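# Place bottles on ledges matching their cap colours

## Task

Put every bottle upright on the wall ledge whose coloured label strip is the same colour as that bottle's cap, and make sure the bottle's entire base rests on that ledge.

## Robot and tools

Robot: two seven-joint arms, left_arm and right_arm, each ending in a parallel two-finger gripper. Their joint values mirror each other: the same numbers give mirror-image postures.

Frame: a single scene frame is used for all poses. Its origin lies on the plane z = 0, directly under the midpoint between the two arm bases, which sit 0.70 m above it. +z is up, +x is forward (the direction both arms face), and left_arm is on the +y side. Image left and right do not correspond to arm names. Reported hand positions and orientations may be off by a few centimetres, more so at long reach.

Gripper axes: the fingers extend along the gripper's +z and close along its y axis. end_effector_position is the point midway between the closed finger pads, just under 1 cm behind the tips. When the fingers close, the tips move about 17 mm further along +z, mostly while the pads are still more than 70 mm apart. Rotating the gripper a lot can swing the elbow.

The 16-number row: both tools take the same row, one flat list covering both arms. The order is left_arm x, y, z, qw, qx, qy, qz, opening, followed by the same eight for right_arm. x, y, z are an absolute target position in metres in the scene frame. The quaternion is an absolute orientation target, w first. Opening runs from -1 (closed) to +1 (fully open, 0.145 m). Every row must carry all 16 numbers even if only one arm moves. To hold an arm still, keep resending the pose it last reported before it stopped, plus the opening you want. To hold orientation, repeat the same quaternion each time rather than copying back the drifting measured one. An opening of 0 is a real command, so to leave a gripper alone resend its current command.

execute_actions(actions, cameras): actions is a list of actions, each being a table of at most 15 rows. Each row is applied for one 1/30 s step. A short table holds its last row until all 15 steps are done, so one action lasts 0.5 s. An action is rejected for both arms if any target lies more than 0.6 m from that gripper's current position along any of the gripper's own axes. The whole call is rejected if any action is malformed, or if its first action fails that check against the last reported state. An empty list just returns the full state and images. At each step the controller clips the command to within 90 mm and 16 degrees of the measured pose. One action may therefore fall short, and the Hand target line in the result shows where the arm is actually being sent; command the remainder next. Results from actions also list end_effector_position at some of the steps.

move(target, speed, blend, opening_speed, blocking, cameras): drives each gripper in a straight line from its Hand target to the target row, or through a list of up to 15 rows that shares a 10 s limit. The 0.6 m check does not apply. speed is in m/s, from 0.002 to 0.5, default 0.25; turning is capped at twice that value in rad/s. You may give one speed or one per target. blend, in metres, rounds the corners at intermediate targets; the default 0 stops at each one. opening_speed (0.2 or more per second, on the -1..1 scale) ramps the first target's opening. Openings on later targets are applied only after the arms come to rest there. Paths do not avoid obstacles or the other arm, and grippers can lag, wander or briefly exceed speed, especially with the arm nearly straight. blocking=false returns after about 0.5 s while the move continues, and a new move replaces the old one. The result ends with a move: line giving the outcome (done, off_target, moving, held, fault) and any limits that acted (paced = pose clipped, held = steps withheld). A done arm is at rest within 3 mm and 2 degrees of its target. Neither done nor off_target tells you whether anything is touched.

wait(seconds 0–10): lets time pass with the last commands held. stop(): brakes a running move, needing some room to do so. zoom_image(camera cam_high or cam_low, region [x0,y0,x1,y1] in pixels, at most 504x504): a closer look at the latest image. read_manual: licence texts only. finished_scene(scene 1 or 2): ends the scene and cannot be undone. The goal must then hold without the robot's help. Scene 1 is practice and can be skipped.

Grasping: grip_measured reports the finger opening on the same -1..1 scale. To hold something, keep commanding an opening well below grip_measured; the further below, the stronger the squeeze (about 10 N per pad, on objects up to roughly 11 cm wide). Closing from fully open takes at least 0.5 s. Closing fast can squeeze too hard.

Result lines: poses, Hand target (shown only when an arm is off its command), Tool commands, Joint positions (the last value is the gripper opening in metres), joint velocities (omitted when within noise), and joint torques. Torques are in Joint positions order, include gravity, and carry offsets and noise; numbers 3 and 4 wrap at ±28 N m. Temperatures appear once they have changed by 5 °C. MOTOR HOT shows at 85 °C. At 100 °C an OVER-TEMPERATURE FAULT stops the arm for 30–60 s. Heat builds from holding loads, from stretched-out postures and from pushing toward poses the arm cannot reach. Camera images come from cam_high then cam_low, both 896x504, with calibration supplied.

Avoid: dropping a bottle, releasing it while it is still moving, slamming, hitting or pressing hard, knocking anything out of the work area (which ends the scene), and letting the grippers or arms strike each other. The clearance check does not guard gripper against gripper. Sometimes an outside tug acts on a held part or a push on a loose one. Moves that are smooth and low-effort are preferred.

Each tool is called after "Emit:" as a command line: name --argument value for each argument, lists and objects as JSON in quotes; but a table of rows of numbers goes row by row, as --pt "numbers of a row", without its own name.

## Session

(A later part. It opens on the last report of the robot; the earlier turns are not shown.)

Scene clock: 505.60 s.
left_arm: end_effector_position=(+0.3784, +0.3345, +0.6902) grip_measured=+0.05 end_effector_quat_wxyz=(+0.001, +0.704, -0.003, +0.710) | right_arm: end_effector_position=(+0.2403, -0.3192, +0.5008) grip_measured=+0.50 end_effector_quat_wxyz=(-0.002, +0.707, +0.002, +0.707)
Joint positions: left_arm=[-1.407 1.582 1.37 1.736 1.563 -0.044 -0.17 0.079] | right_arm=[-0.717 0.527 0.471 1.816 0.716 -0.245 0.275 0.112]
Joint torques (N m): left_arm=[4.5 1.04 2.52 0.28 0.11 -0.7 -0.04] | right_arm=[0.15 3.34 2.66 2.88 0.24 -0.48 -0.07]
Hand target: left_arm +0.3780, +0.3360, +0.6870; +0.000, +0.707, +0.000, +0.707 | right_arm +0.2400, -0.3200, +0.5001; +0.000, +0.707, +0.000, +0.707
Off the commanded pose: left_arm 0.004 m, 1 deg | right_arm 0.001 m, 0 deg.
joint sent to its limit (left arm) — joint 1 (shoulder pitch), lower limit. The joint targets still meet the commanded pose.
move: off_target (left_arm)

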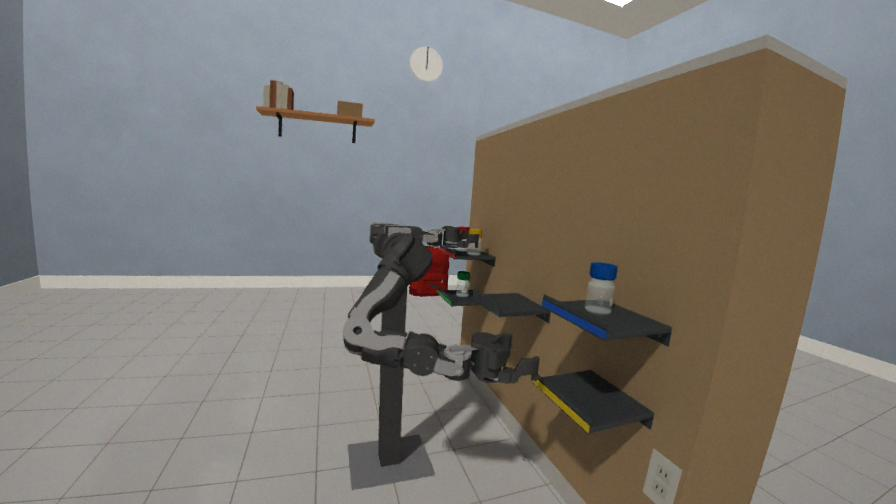

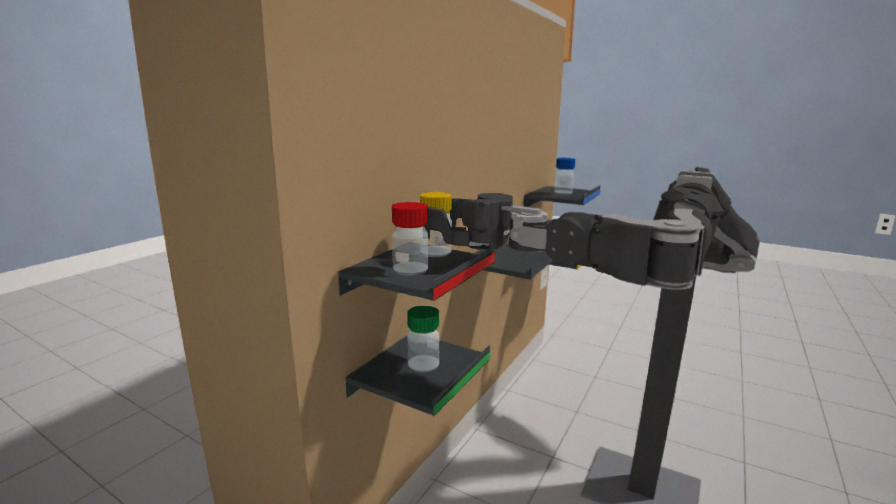

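Emit:
move --pt "0.381 0.337 0.681 0 0.7071 0 0.7071 0.05 0.24 -0.32 0.50 0 0.7071 0 0.7071 0.5" --pt "0.381 0.337 0.682 0 0.7071 0 0.7071 -0.9 0.24 -0.32 0.50 0 0.7071 0 0.7071 0.5" --speed 0.06 --opening_speed 1

Emit:
zoom_image --camera "cam_low" --region '[370, 170, 530, 300]'

Emit:
zoom_image --camera "cam_high" --region '[420, 200, 520, 290]'

Scene clock: 519.90 s.
left_arm: end_effector_position=(+0.3808, +0.3373, +0.6836) grip_measured=-0.27 end_effector_quat_wxyz=(+0.000, +0.705, +0.000, +0.709) | right_arm: end_effector_position=(+0.2403, -0.3192, +0.5008) grip_measured=+0.50 end_effector_quat_wxyz=(-0.002, +0.707, +0.002, +0.707)
Joint positions: left_arm=[-1.407 1.594 1.339 1.717 1.564 -0.073 -0.17 0.056] | right_arm=[-0.717 0.527 0.471 1.816 0.716 -0.245 0.275 0.112]
Joint torques (N m): left_arm=[4.84 1.7 3.25 0.17 0.07 -0.61 0.09] | right_arm=[0.2 3.34 2.73 2.81 0.19 -0.49 -0.08]
Off the commanded pose: left_arm 0.002 m, 0 deg | right_arm 0.001 m, 0 deg.
move: done

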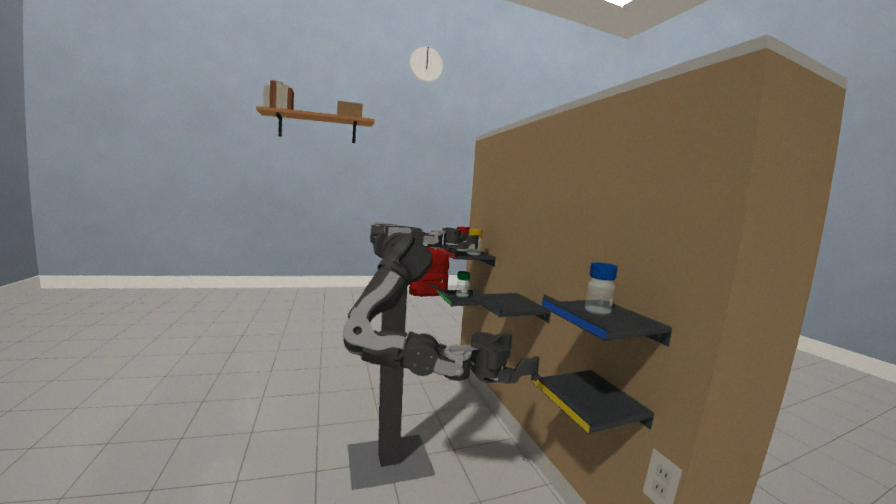

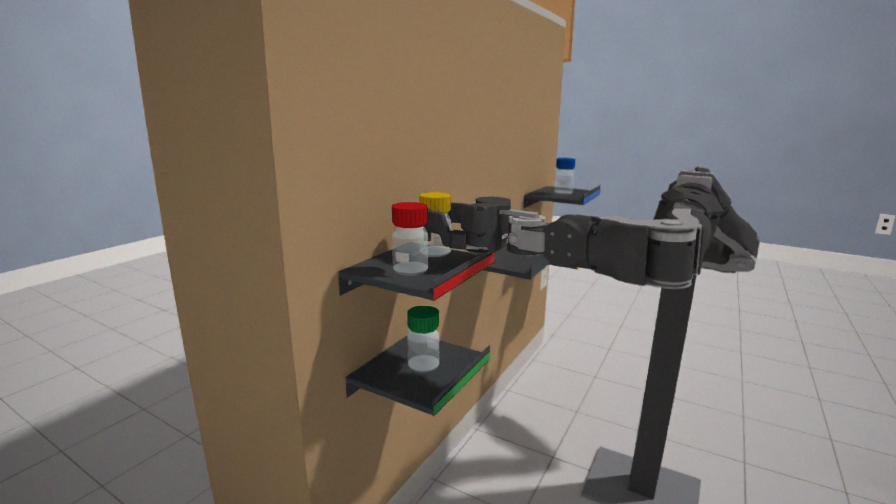

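Scaled by 3.150 from the camera's 896x504 image, which has a finer 1280x720 frame.

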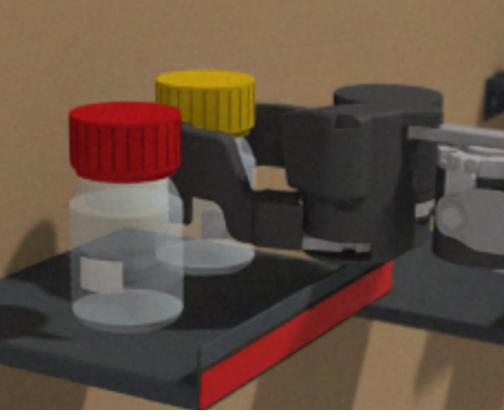

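Scaled by 5.040 from the camera's 896x504 image, which has a finer 1280x720 frame.

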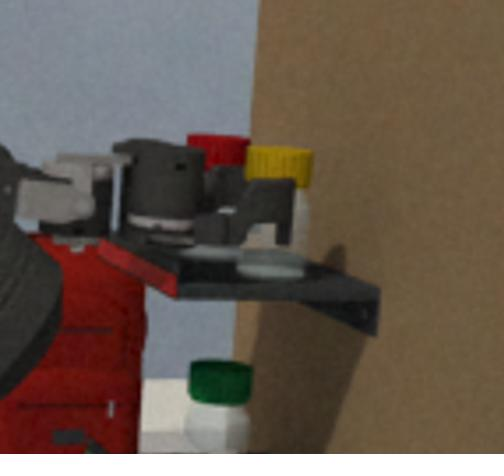

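Emit:
move --pt "0.381 0.337 0.742 0 0.7071 0 0.7071 -0.9 0.24 -0.32 0.50 0 0.7071 0 0.7071 0.5" --pt "0.24 0.33 0.742 0 0.7071 0 0.7071 -0.9 0.24 -0.32 0.50 0 0.7071 0 0.7071 0.5" --pt "0.235 0.20 0.66 0 0.7071 0 0.7071 -0.9 0.24 -0.32 0.50 0 0.7071 0 0.7071 0.5" --pt "0.26 0.04 0.645 0 0.7071 0 0.7071 -0.9 0.24 -0.32 0.50 0 0.7071 0 0.7071 0.5" --speed '[0.1,0.12,0.15,0.15]' --blend '[0.01,0.02,0.03,0]'

Emit:
zoom_image --camera "cam_low" --region '[450, 160, 650, 300]'

Scene clock: 539.60 s.
left_arm: end_effector_position=(+0.2603, +0.0391, +0.6440) grip_measured=-0.27 end_effector_quat_wxyz=(+0.004, +0.695, +0.003, +0.719) | right_arm: end_effector_position=(+0.2403, -0.3192, +0.5008) grip_measured=+0.50 end_effector_quat_wxyz=(-0.002, +0.707, +0.002, +0.707)
Joint positions: left_arm=[-0.134 -0.165 -0.792 2.388 -0.323 0.781 -0.543 0.056] | right_arm=[-0.717 0.527 0.471 1.816 0.716 -0.245 0.275 0.112]
Joint torques (N m): left_arm=[2.07 -2.41 -0.7 4.75 -0.2 -0.54 0.24] | right_arm=[0.07 3.31 2.67 2.71 0.22 -0.51 -0.06]
Hand target: left_arm +0.2600, +0.0401, +0.6447; +0.004, +0.695, +0.002, +0.719 | right_arm +0.2400, -0.3200, +0.5001; +0.000, +0.707, +0.000, +0.707
Off the commanded pose: left_arm 0.001 m, 2 deg | right_arm 0.001 m, 0 deg.
joint read past its limit (left arm) — joint 2 (shoulder roll), lower limit.
joint sent to its limit (left arm) — joint 2 (shoulder roll), lower limit; joint 6 (wrist pitch), upper limit. The joint targets still meet the commanded pose.
move: done; limits=paced

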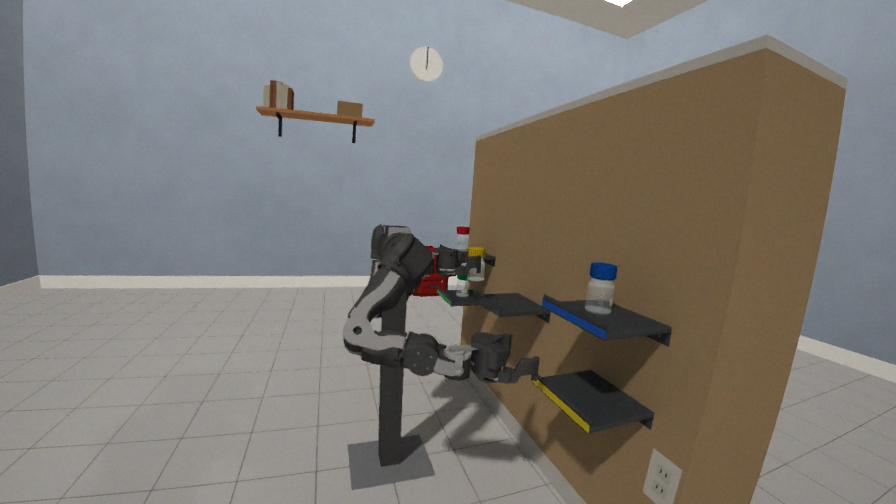

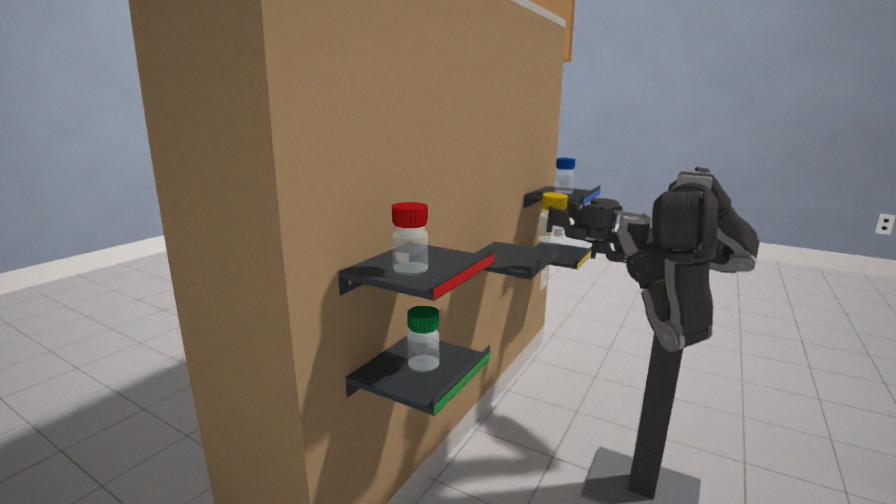

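Scaled by 2.520 from the camera's 896x504 image, which has a finer 1280x720 frame.

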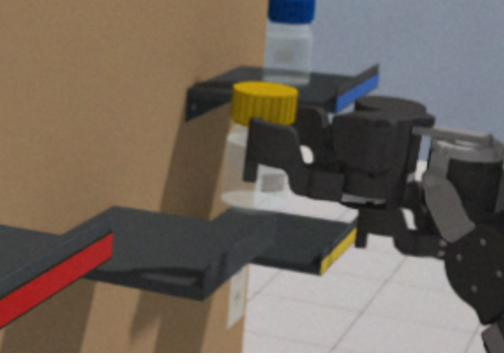

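Emit:
move --pt "0.377 0.035 0.65 0 0.7071 0 0.7071 -0.9 0.24 -0.32 0.50 0 0.7071 0 0.7071 0.5" --pt "0.377 0.035 0.592 0 0.7071 0 0.7071 -0.9 0.24 -0.32 0.50 0 0.7071 0 0.7071 0.5" --pt "0.377 0.035 0.58 0 0.7071 0 0.7071 -0.9 0.24 -0.32 0.50 0 0.7071 0 0.7071 0.5" --speed '[0.12,0.08,0.03]'

Emit:
zoom_image --camera "cam_low" --region '[450, 190, 590, 290]'

Emit:
zoom_image --camera "cam_high" --region '[420, 240, 560, 340]'

Scene clock: 551.53 s.
left_arm: end_effector_position=(+0.3769, +0.0352, +0.5803) grip_measured=-0.27 end_effector_quat_wxyz=(+0.000, +0.709, +0.001, +0.705) | right_arm: end_effector_position=(+0.2403, -0.3192, +0.5008) grip_measured=+0.50 end_effector_quat_wxyz=(-0.002, +0.707, +0.002, +0.707)
Joint positions: left_arm=[0.235 -0.069 -0.534 1.806 0.072 0.475 -0.568 0.056] | right_arm=[-0.717 0.527 0.471 1.816 0.716 -0.245 0.275 0.112]
Joint torques (N m): left_arm=[5.89 -1.91 -0.59 4.3 -0.21 -0.89 0.1] | right_arm=[0.09 3.34 2.69 2.76 0.22 -0.5 -0.06]
Off the commanded pose: left_arm 0.000 m, 0 deg | right_arm 0.001 m, 0 deg.
move: done

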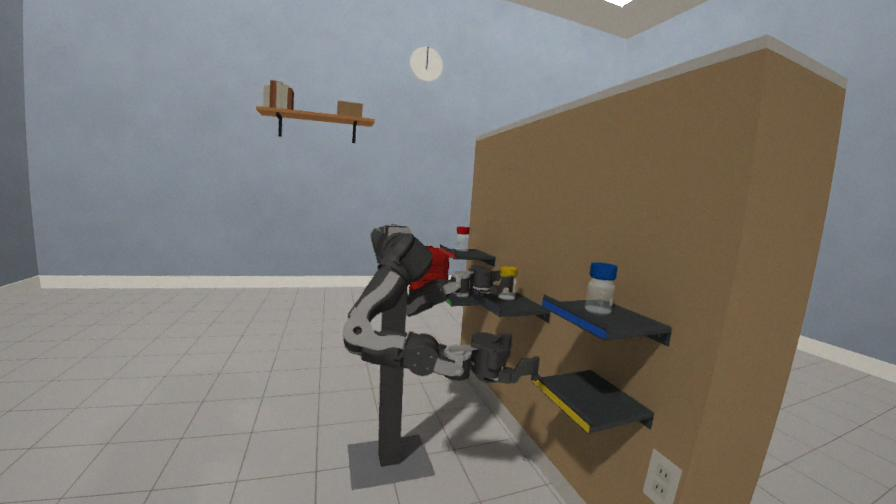

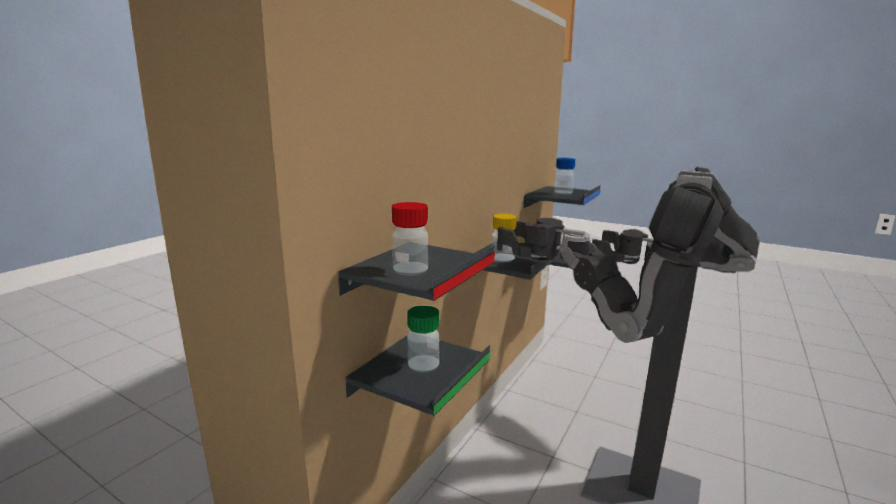

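Scaled by 3.600 from the camera's 896x504 image, which has a finer 1280x720 frame.

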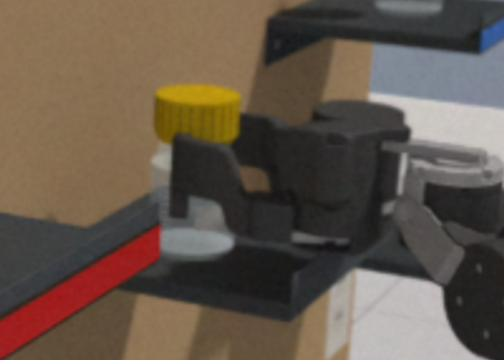

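Scaled by 3.600 from the camera's 896x504 image, which has a finer 1280x720 frame.

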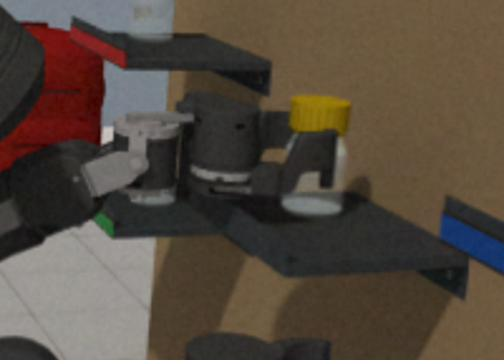

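Emit:
move --target '[0.377,0.035,0.570,0,0.7071,0,0.7071,-0.9,0.24,-0.32,0.50,0,0.7071,0,0.7071,0.5]' --speed 0.03 --cameras '[]'

Scene clock: 557.20 s.
left_arm: end_effector_position=(+0.3768, +0.0354, +0.5793) grip_measured=-0.27 end_effector_quat_wxyz=(+0.002, +0.697, +0.005, +0.717) | right_arm: end_effector_position=(+0.2403, -0.3192, +0.5008) grip_measured=+0.50 end_effector_quat_wxyz=(-0.002, +0.707, +0.002, +0.707)
Joint positions: left_arm=[0.222 -0.065 -0.536 1.788 0.057 0.41 -0.565 0.056] | right_arm=[-0.717 0.527 0.471 1.816 0.716 -0.245 0.275 0.112]
Joint torques (N m): left_arm=[4 -1.49 -0.24 2.8 0.05 -0.28 0.2] | right_arm=[0.07 3.23 2.66 2.82 0.23 -0.48 -0.06]
Hand target: left_arm +0.3768, +0.0350, +0.5700; +0.000, +0.707, +0.000, +0.707 | right_arm +0.2400, -0.3200, +0.5001; +0.000, +0.707, +0.000, +0.707
Off the commanded pose: left_arm 0.009 m, 2 deg | right_arm 0.001 m, 0 deg.
move: off_target (left_arm)

Emit:
move --pt "0.377 0.035 0.579 0 0.7071 0 0.7071 -0.9 0.24 -0.32 0.50 0 0.7071 0 0.7071 0.5" --pt "0.377 0.035 0.581 0 0.7071 0 0.7071 0.4 0.24 -0.32 0.50 0 0.7071 0 0.7071 0.5" --pt "0.28 0.035 0.588 0 0.7071 0 0.7071 0.4 0.24 -0.32 0.50 0 0.7071 0 0.7071 0.5" --pt "0.24 0.26 0.54 0 0.7071 0 0.7071 0.4 0.24 -0.26 0.56 0 0.7071 0 0.7071 0.5" --speed '[0.05,0.05,0.1,0.2]' --blend '[0,0,0.01,0]' --opening_speed 0.8

Emit:
zoom_image --camera "cam_high" --region '[420, 240, 560, 340]'

Emit:
zoom_image --camera "cam_low" --region '[450, 190, 590, 290]'

Scene clock: 584.10 s.
left_arm: end_effector_position=(+0.2401, +0.2608, +0.5409) grip_measured=+0.40 end_effector_quat_wxyz=(-0.002, +0.706, +0.001, +0.708) | right_arm: end_effector_position=(+0.2401, -0.2601, +0.5618) grip_measured=+0.50 end_effector_quat_wxyz=(+0.000, +0.705, +0.002, +0.710)
Joint positions: left_arm=[-0.856 0.628 0.343 2.169 0.676 -0.185 -0.114 0.105] | right_arm=[-0.8 0.491 0.466 2.243 0.661 -0.01 0.02 0.112]
Joint torques (N m): left_arm=[-0.2 3.26 1.25 4 0.13 -0.72 0.23] | right_arm=[-0.25 2.23 1.18 3.59 0.07 -0.32 -0.14]
Off the commanded pose: left_arm 0.001 m, 0 deg | right_arm 0.002 m, 0 deg.
move: done

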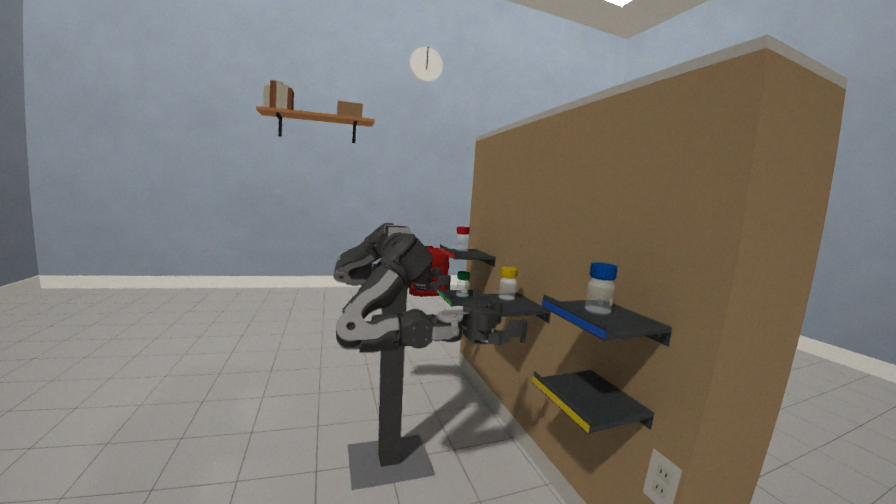

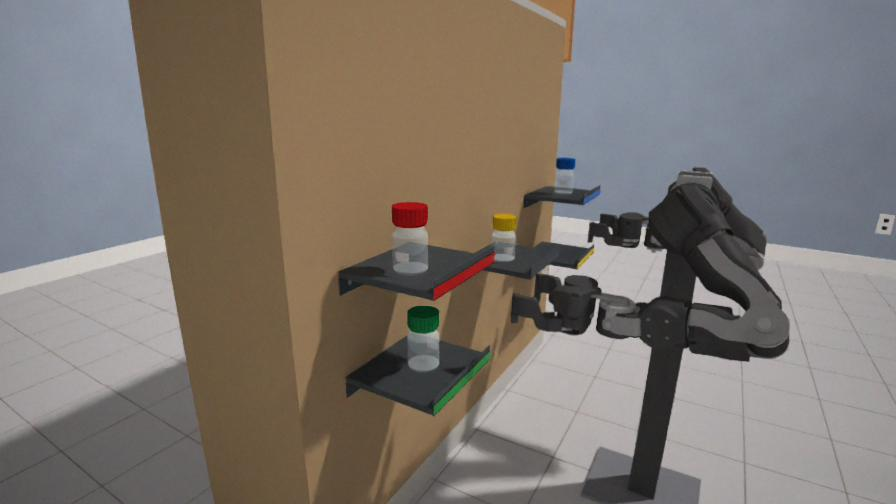

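Scaled by 3.600 from the camera's 896x504 image, which has a finer 1280x720 frame.

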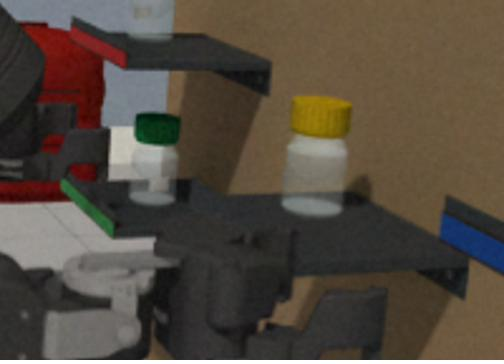

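Scaled by 3.600 from the camera's 896x504 image, which has a finer 1280x720 frame.

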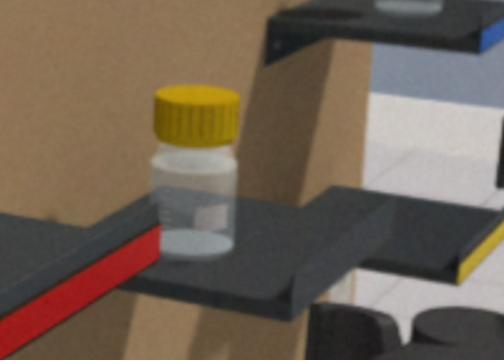

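Emit:
move --pt "0.24 0.27 0.54 0 0.7071 0 0.7071 0.4 0.25 -0.14 0.60 0 0.7071 0 0.7071 0.5" --pt "0.24 0.27 0.54 0 0.7071 0 0.7071 0.4 0.27 0.018 0.590 0 0.7071 0 0.7071 0.5" --pt "0.24 0.27 0.54 0 0.7071 0 0.7071 0.4 0.35 0.018 0.588 0 0.7071 0 0.7071 0.5" --speed '[0.2,0.2,0.1]' --blend '[0.03,0.01,0]'

Emit:
zoom_image --camera "cam_high" --region '[420, 240, 560, 340]'

Emit:
zoom_image --camera "cam_low" --region '[450, 190, 590, 290]'

Scene clock: 598.07 s.
left_arm: end_effector_position=(+0.2401, +0.2689, +0.5412) grip_measured=+0.40 end_effector_quat_wxyz=(+0.000, +0.706, +0.001, +0.708) | right_arm: end_effector_position=(+0.3501, +0.0171, +0.5889) grip_measured=+0.50 end_effector_quat_wxyz=(+0.002, +0.707, -0.001, +0.707)
Joint positions: left_arm=[-0.871 0.648 0.377 2.144 0.717 -0.204 -0.083 0.105] | right_arm=[0.236 -0.177 -0.739 1.774 0.033 0.496 -0.776 0.112]
Joint torques (N m): left_arm=[-0.36 3.44 2.07 3.12 0.15 -0.7 0.21] | right_arm=[3.76 -3.68 -0.42 3.56 -0.17 -0.4 0.12]
Off the commanded pose: left_arm 0.002 m, 0 deg | right_arm 0.001 m, 0 deg.
move: done

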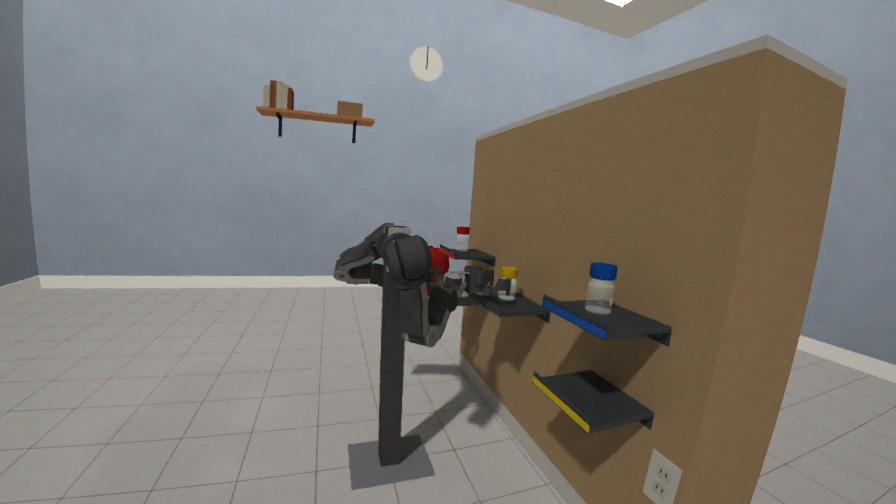

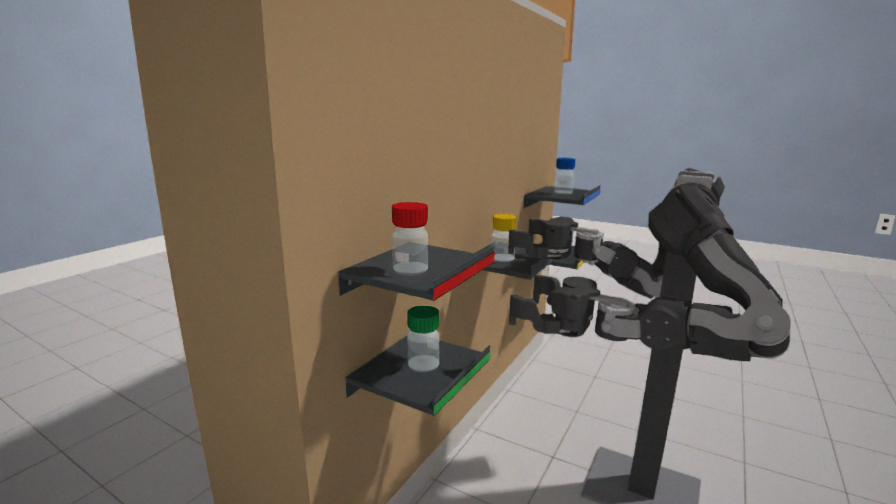

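Scaled by 3.600 from the camera's 896x504 image, which has a finer 1280x720 frame.

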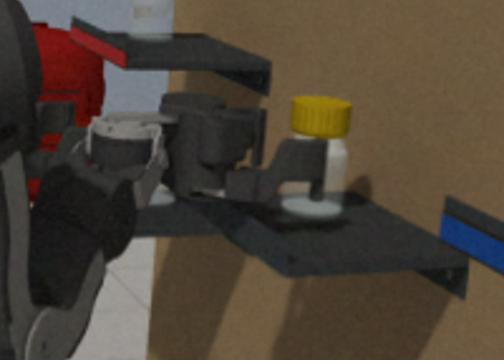

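Scaled by 3.600 from the camera's 896x504 image, which has a finer 1280x720 frame.

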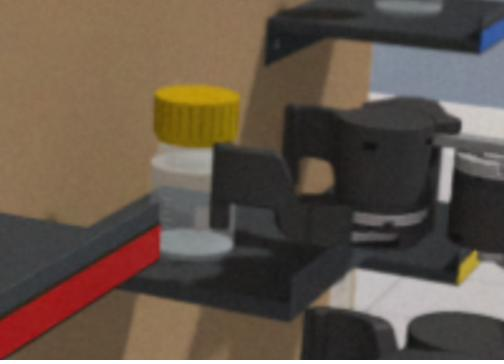

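Emit:
move --pt "0.24 0.27 0.54 0 0.7071 0 0.7071 0.4 0.35 0.030 0.587 0 0.7071 0 0.7071 0.5" --pt "0.24 0.27 0.54 0 0.7071 0 0.7071 0.4 0.381 0.030 0.587 0 0.7071 0 0.7071 0.5" --pt "0.24 0.27 0.54 0 0.7071 0 0.7071 0.4 0.381 0.030 0.587 0 0.7071 0 0.7071 -0.9" --speed 0.1 --opening_speed 0.8

Emit:
zoom_image --camera "cam_high" --region '[420, 240, 560, 340]'

Emit:
zoom_image --camera "cam_low" --region '[450, 190, 590, 290]'

Scene clock: 620.83 s.
left_arm: end_effector_position=(+0.2401, +0.2689, +0.5412) grip_measured=+0.40 end_effector_quat_wxyz=(+0.000, +0.706, +0.001, +0.708) | right_arm: end_effector_position=(+0.3811, +0.0295, +0.5882) grip_measured=-0.24 end_effector_quat_wxyz=(+0.001, +0.707, -0.001, +0.708)
Joint positions: left_arm=[-0.871 0.648 0.377 2.144 0.717 -0.204 -0.083 0.105] | right_arm=[0.404 -0.178 -0.754 1.594 0.166 0.431 -0.832 0.058]
Joint torques (N m): left_arm=[-0.36 3.44 2.04 3.12 0.15 -0.69 0.21] | right_arm=[4.55 -3.36 0.03 3.71 -0.28 -0.39 0.07]
Off the commanded pose: left_arm 0.002 m, 0 deg | right_arm 0.001 m, 0 deg.
joint read past its limit (right arm) — joint 2 (shoulder roll), lower limit.
move: done

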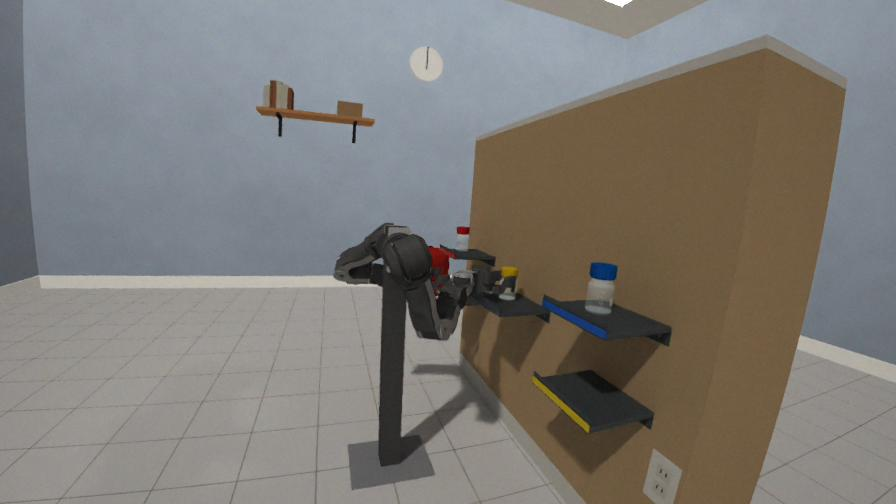

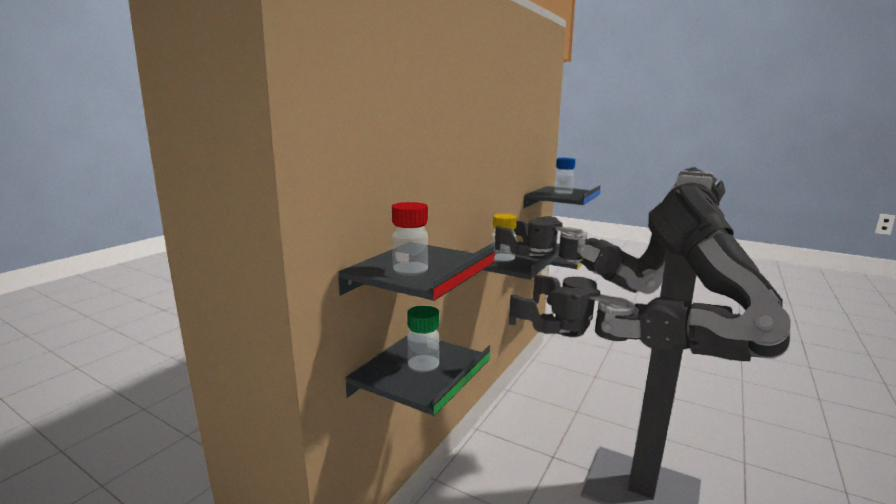

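Scaled by 3.600 from the camera's 896x504 image, which has a finer 1280x720 frame.

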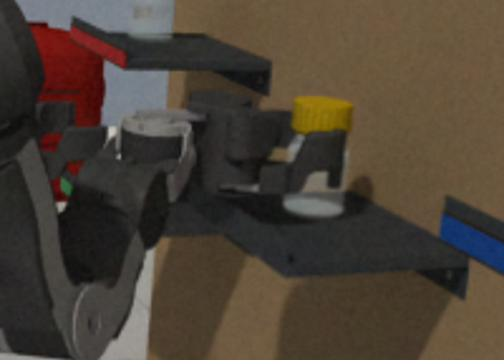

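Scaled by 3.600 from the camera's 896x504 image, which has a finer 1280x720 frame.

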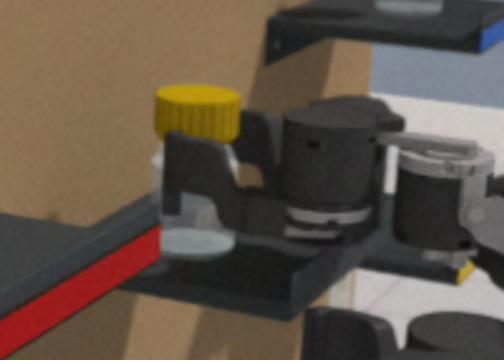

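Emit:
move --pt "0.24 0.27 0.54 0 0.7071 0 0.7071 0.4 0.381 0.030 0.655 0 0.7071 0 0.7071 -0.9" --pt "0.24 0.27 0.54 0 0.7071 0 0.7071 0.4 0.265 0.0 0.65 0 0.7071 0 0.7071 -0.9" --pt "0.24 0.27 0.54 0 0.7071 0 0.7071 0.4 0.25 -0.18 0.52 0 0.7071 0 0.7071 -0.9" --pt "0.24 0.27 0.54 0 0.7071 0 0.7071 0.4 0.23 -0.30 0.44 0 0.7071 0 0.7071 -0.9" --pt "0.24 0.27 0.54 0 0.7071 0 0.7071 0.4 0.225 -0.385 0.48 0 0.7071 0 0.7071 -0.9" --pt "0.24 0.27 0.54 0 0.7071 0 0.7071 0.4 0.225 -0.39 0.538 0 0.7071 0 0.7071 -0.9" --speed '[0.1,0.12,0.16,0.16,0.16,0.12]' --blend '[0.01,0.03,0.04,0.03,0.02,0]'

Emit:
zoom_image --camera "cam_high" --region '[440, 280, 680, 450]'

Emit:
zoom_image --camera "cam_low" --region '[510, 180, 680, 290]'

Scene clock: 644.17 s.
left_arm: end_effector_position=(+0.2401, +0.2689, +0.5412) grip_measured=+0.40 end_effector_quat_wxyz=(+0.000, +0.706, +0.001, +0.708) | right_arm: end_effector_position=(+0.2245, -0.3904, +0.5360) grip_measured=-0.24 end_effector_quat_wxyz=(+0.001, +0.710, +0.000, +0.704)
Joint positions: left_arm=[-0.871 0.648 0.377 2.144 0.717 -0.204 -0.083 0.105] | right_arm=[-1.287 1.043 0.659 1.677 1.309 -0.626 0.265 0.058]
Joint torques (N m): left_arm=[-0.36 3.44 2.06 3.12 0.15 -0.7 0.21] | right_arm=[0.51 2.04 4.23 1.57 0.36 -0.52 0.16]
Off the commanded pose: left_arm 0.002 m, 0 deg | right_arm 0.002 m, 1 deg.
move: done

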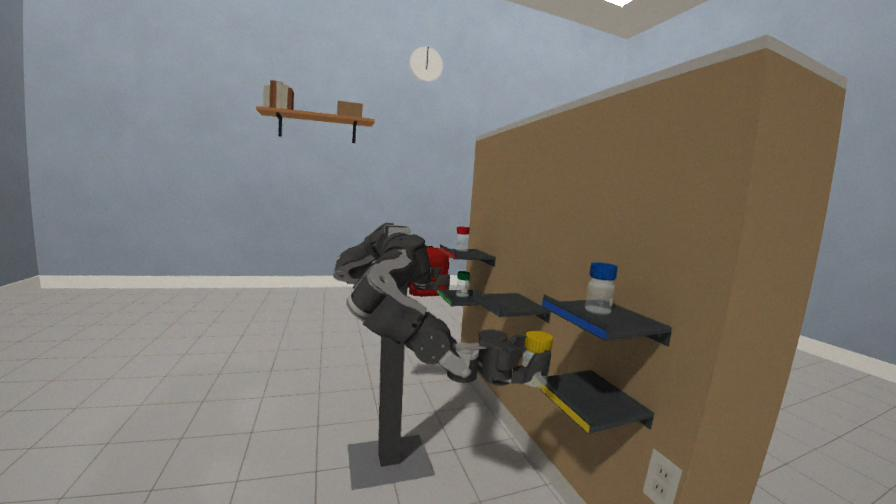

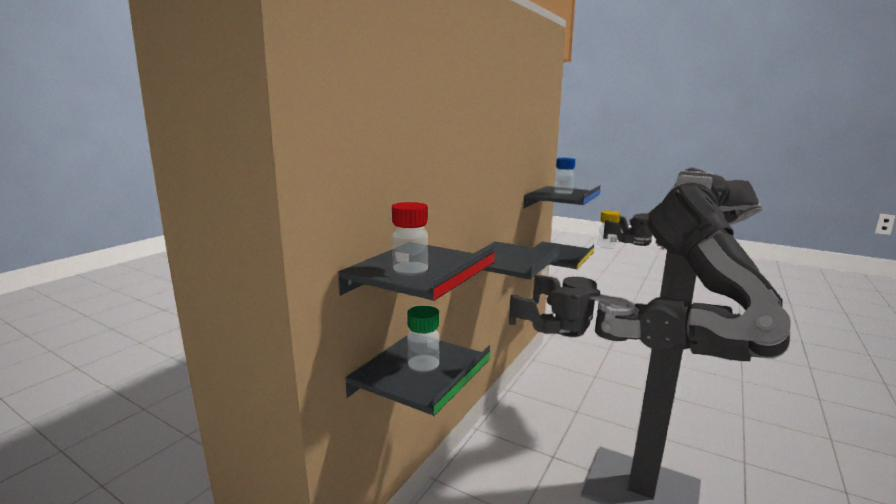

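Scaled by 2.100 from the camera's 896x504 image, which has a finer 1280x720 frame.

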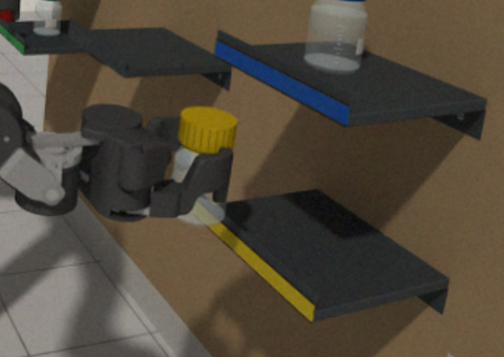

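Scaled by 2.965 from the camera's 896x504 image, which has a finer 1280x720 frame.

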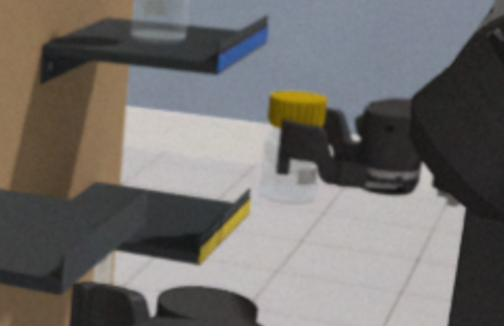

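Emit:
move --pt "0.24 0.27 0.54 0 0.7071 0 0.7071 0.4 0.373 -0.39 0.537 0 0.7071 0 0.7071 -0.9" --pt "0.24 0.27 0.54 0 0.7071 0 0.7071 0.4 0.373 -0.39 0.494 0 0.7071 0 0.7071 -0.9" --speed '[0.12,0.06]'

Emit:
zoom_image --camera "cam_high" --region '[520, 310, 690, 440]'

Emit:
zoom_image --camera "cam_low" --region '[510, 180, 680, 290]'

Scene clock: 656.13 s.
left_arm: end_effector_position=(+0.2401, +0.2689, +0.5412) grip_measured=+0.40 end_effector_quat_wxyz=(+0.000, +0.706, +0.001, +0.708) | right_arm: end_effector_position=(+0.3721, -0.3907, +0.4902) grip_measured=-0.24 end_effector_quat_wxyz=(+0.001, +0.713, -0.002, +0.701)
Joint positions: left_arm=[-0.871 0.648 0.377 2.144 0.717 -0.204 -0.083 0.105] | right_arm=[0.147 0.999 -0.363 1.066 1.126 -0.392 0.257 0.058]
Joint torques (N m): left_arm=[-0.36 3.44 2.06 3.11 0.15 -0.7 0.21] | right_arm=[4.44 7.32 4.31 2.19 0.24 -0.76 0.17]
Hand target: left_arm +0.2400, +0.2700, +0.5400; +0.000, +0.707, +0.000, +0.707 | right_arm +0.3730, -0.3900, +0.4939; +0.000, +0.707, +0.000, +0.707
Off the commanded pose: left_arm 0.002 m, 0 deg | right_arm 0.004 m, 1 deg.
move: off_target (right_arm)

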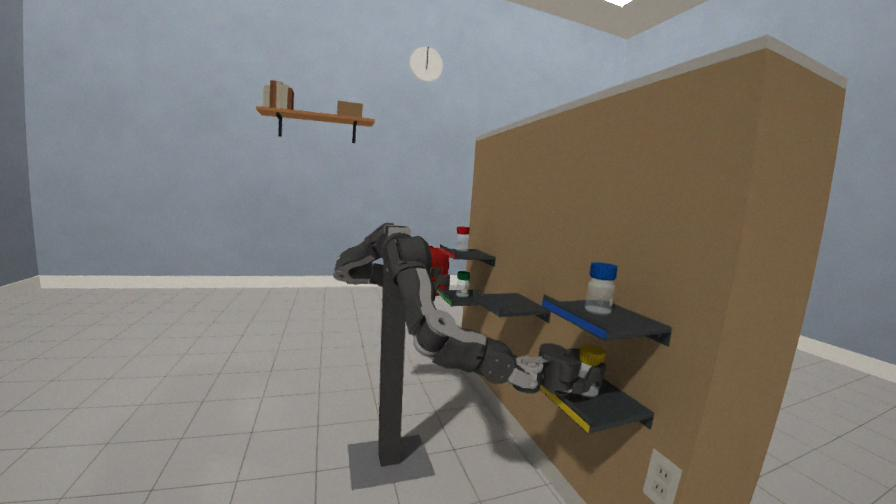

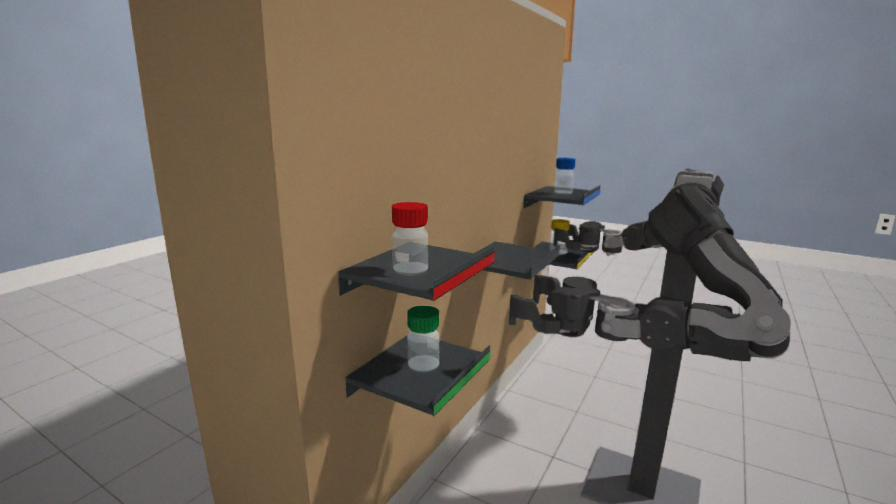

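Scaled by 2.965 from the camera's 896x504 image, which has a finer 1280x720 frame.

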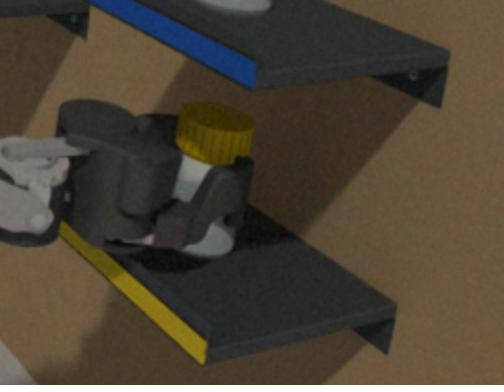

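Scaled by 2.965 from the camera's 896x504 image, which has a finer 1280x720 frame.

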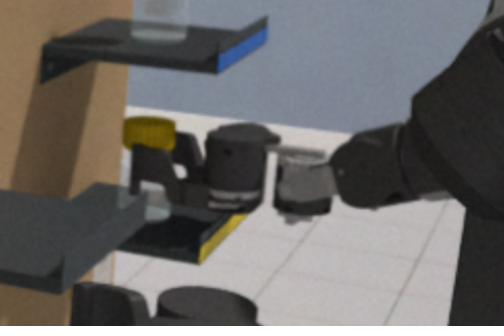

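Emit:
move --target '[0.24,0.27,0.54,0,0.7071,0,0.7071,0.4,0.373,-0.39,0.483,0,0.7071,0,0.7071,-0.9]' --speed 0.03

Emit:
zoom_image --camera "cam_high" --region '[520, 310, 690, 440]'

Scene clock: 662.93 s.
left_arm: end_effector_position=(+0.2401, +0.2689, +0.5412) grip_measured=+0.40 end_effector_quat_wxyz=(+0.000, +0.706, +0.001, +0.708) | right_arm: end_effector_position=(+0.3739, -0.3925, +0.4893) grip_measured=-0.24 end_effector_quat_wxyz=(+0.003, +0.701, -0.002, +0.713)
Joint positions: left_arm=[-0.871 0.648 0.377 2.144 0.718 -0.204 -0.083 0.105] | right_arm=[0.171 0.968 -0.363 1.016 1.113 -0.434 0.285 0.058]
Joint torques (N m): left_arm=[-0.36 3.44 2.06 3.11 0.15 -0.7 0.21] | right_arm=[3.47 6.11 1.59 1.36 0.16 -0.22 0.13]
Hand target: left_arm +0.2400, +0.2700, +0.5400; +0.000, +0.707, +0.000, +0.707 | right_arm +0.3729, -0.3899, +0.4830; +0.000, +0.707, +0.000, +0.707
Off the commanded pose: left_arm 0.002 m, 0 deg | right_arm 0.007 m, 1 deg.
move: off_target (right_arm)

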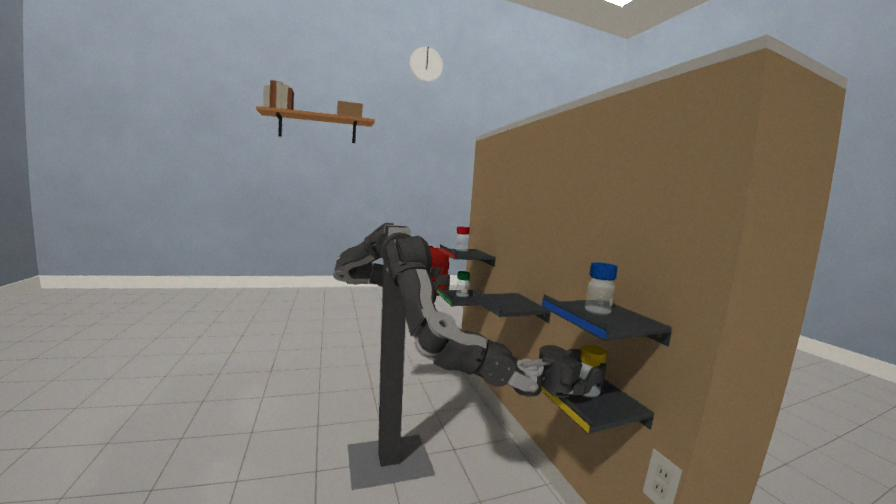

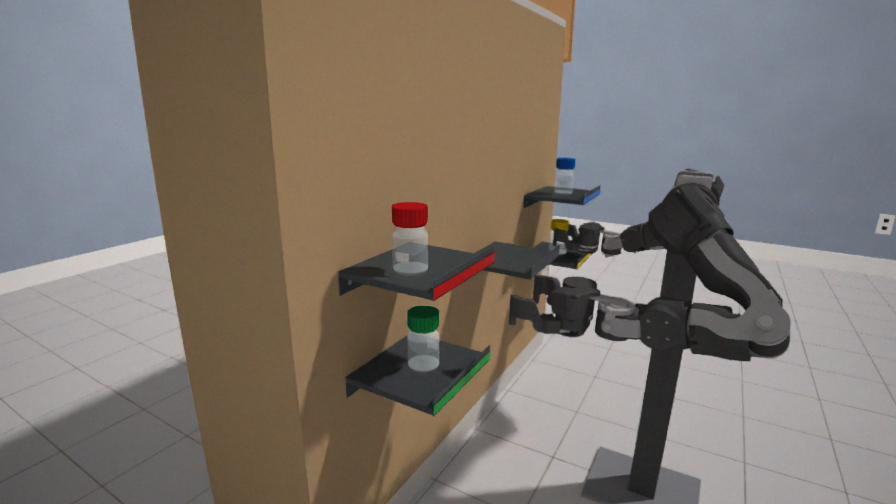

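Scaled by 2.965 from the camera's 896x504 image, which has a finer 1280x720 frame.

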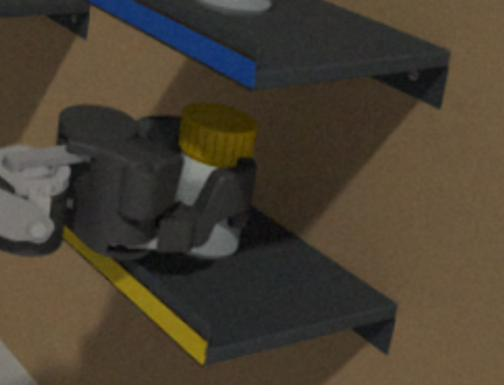

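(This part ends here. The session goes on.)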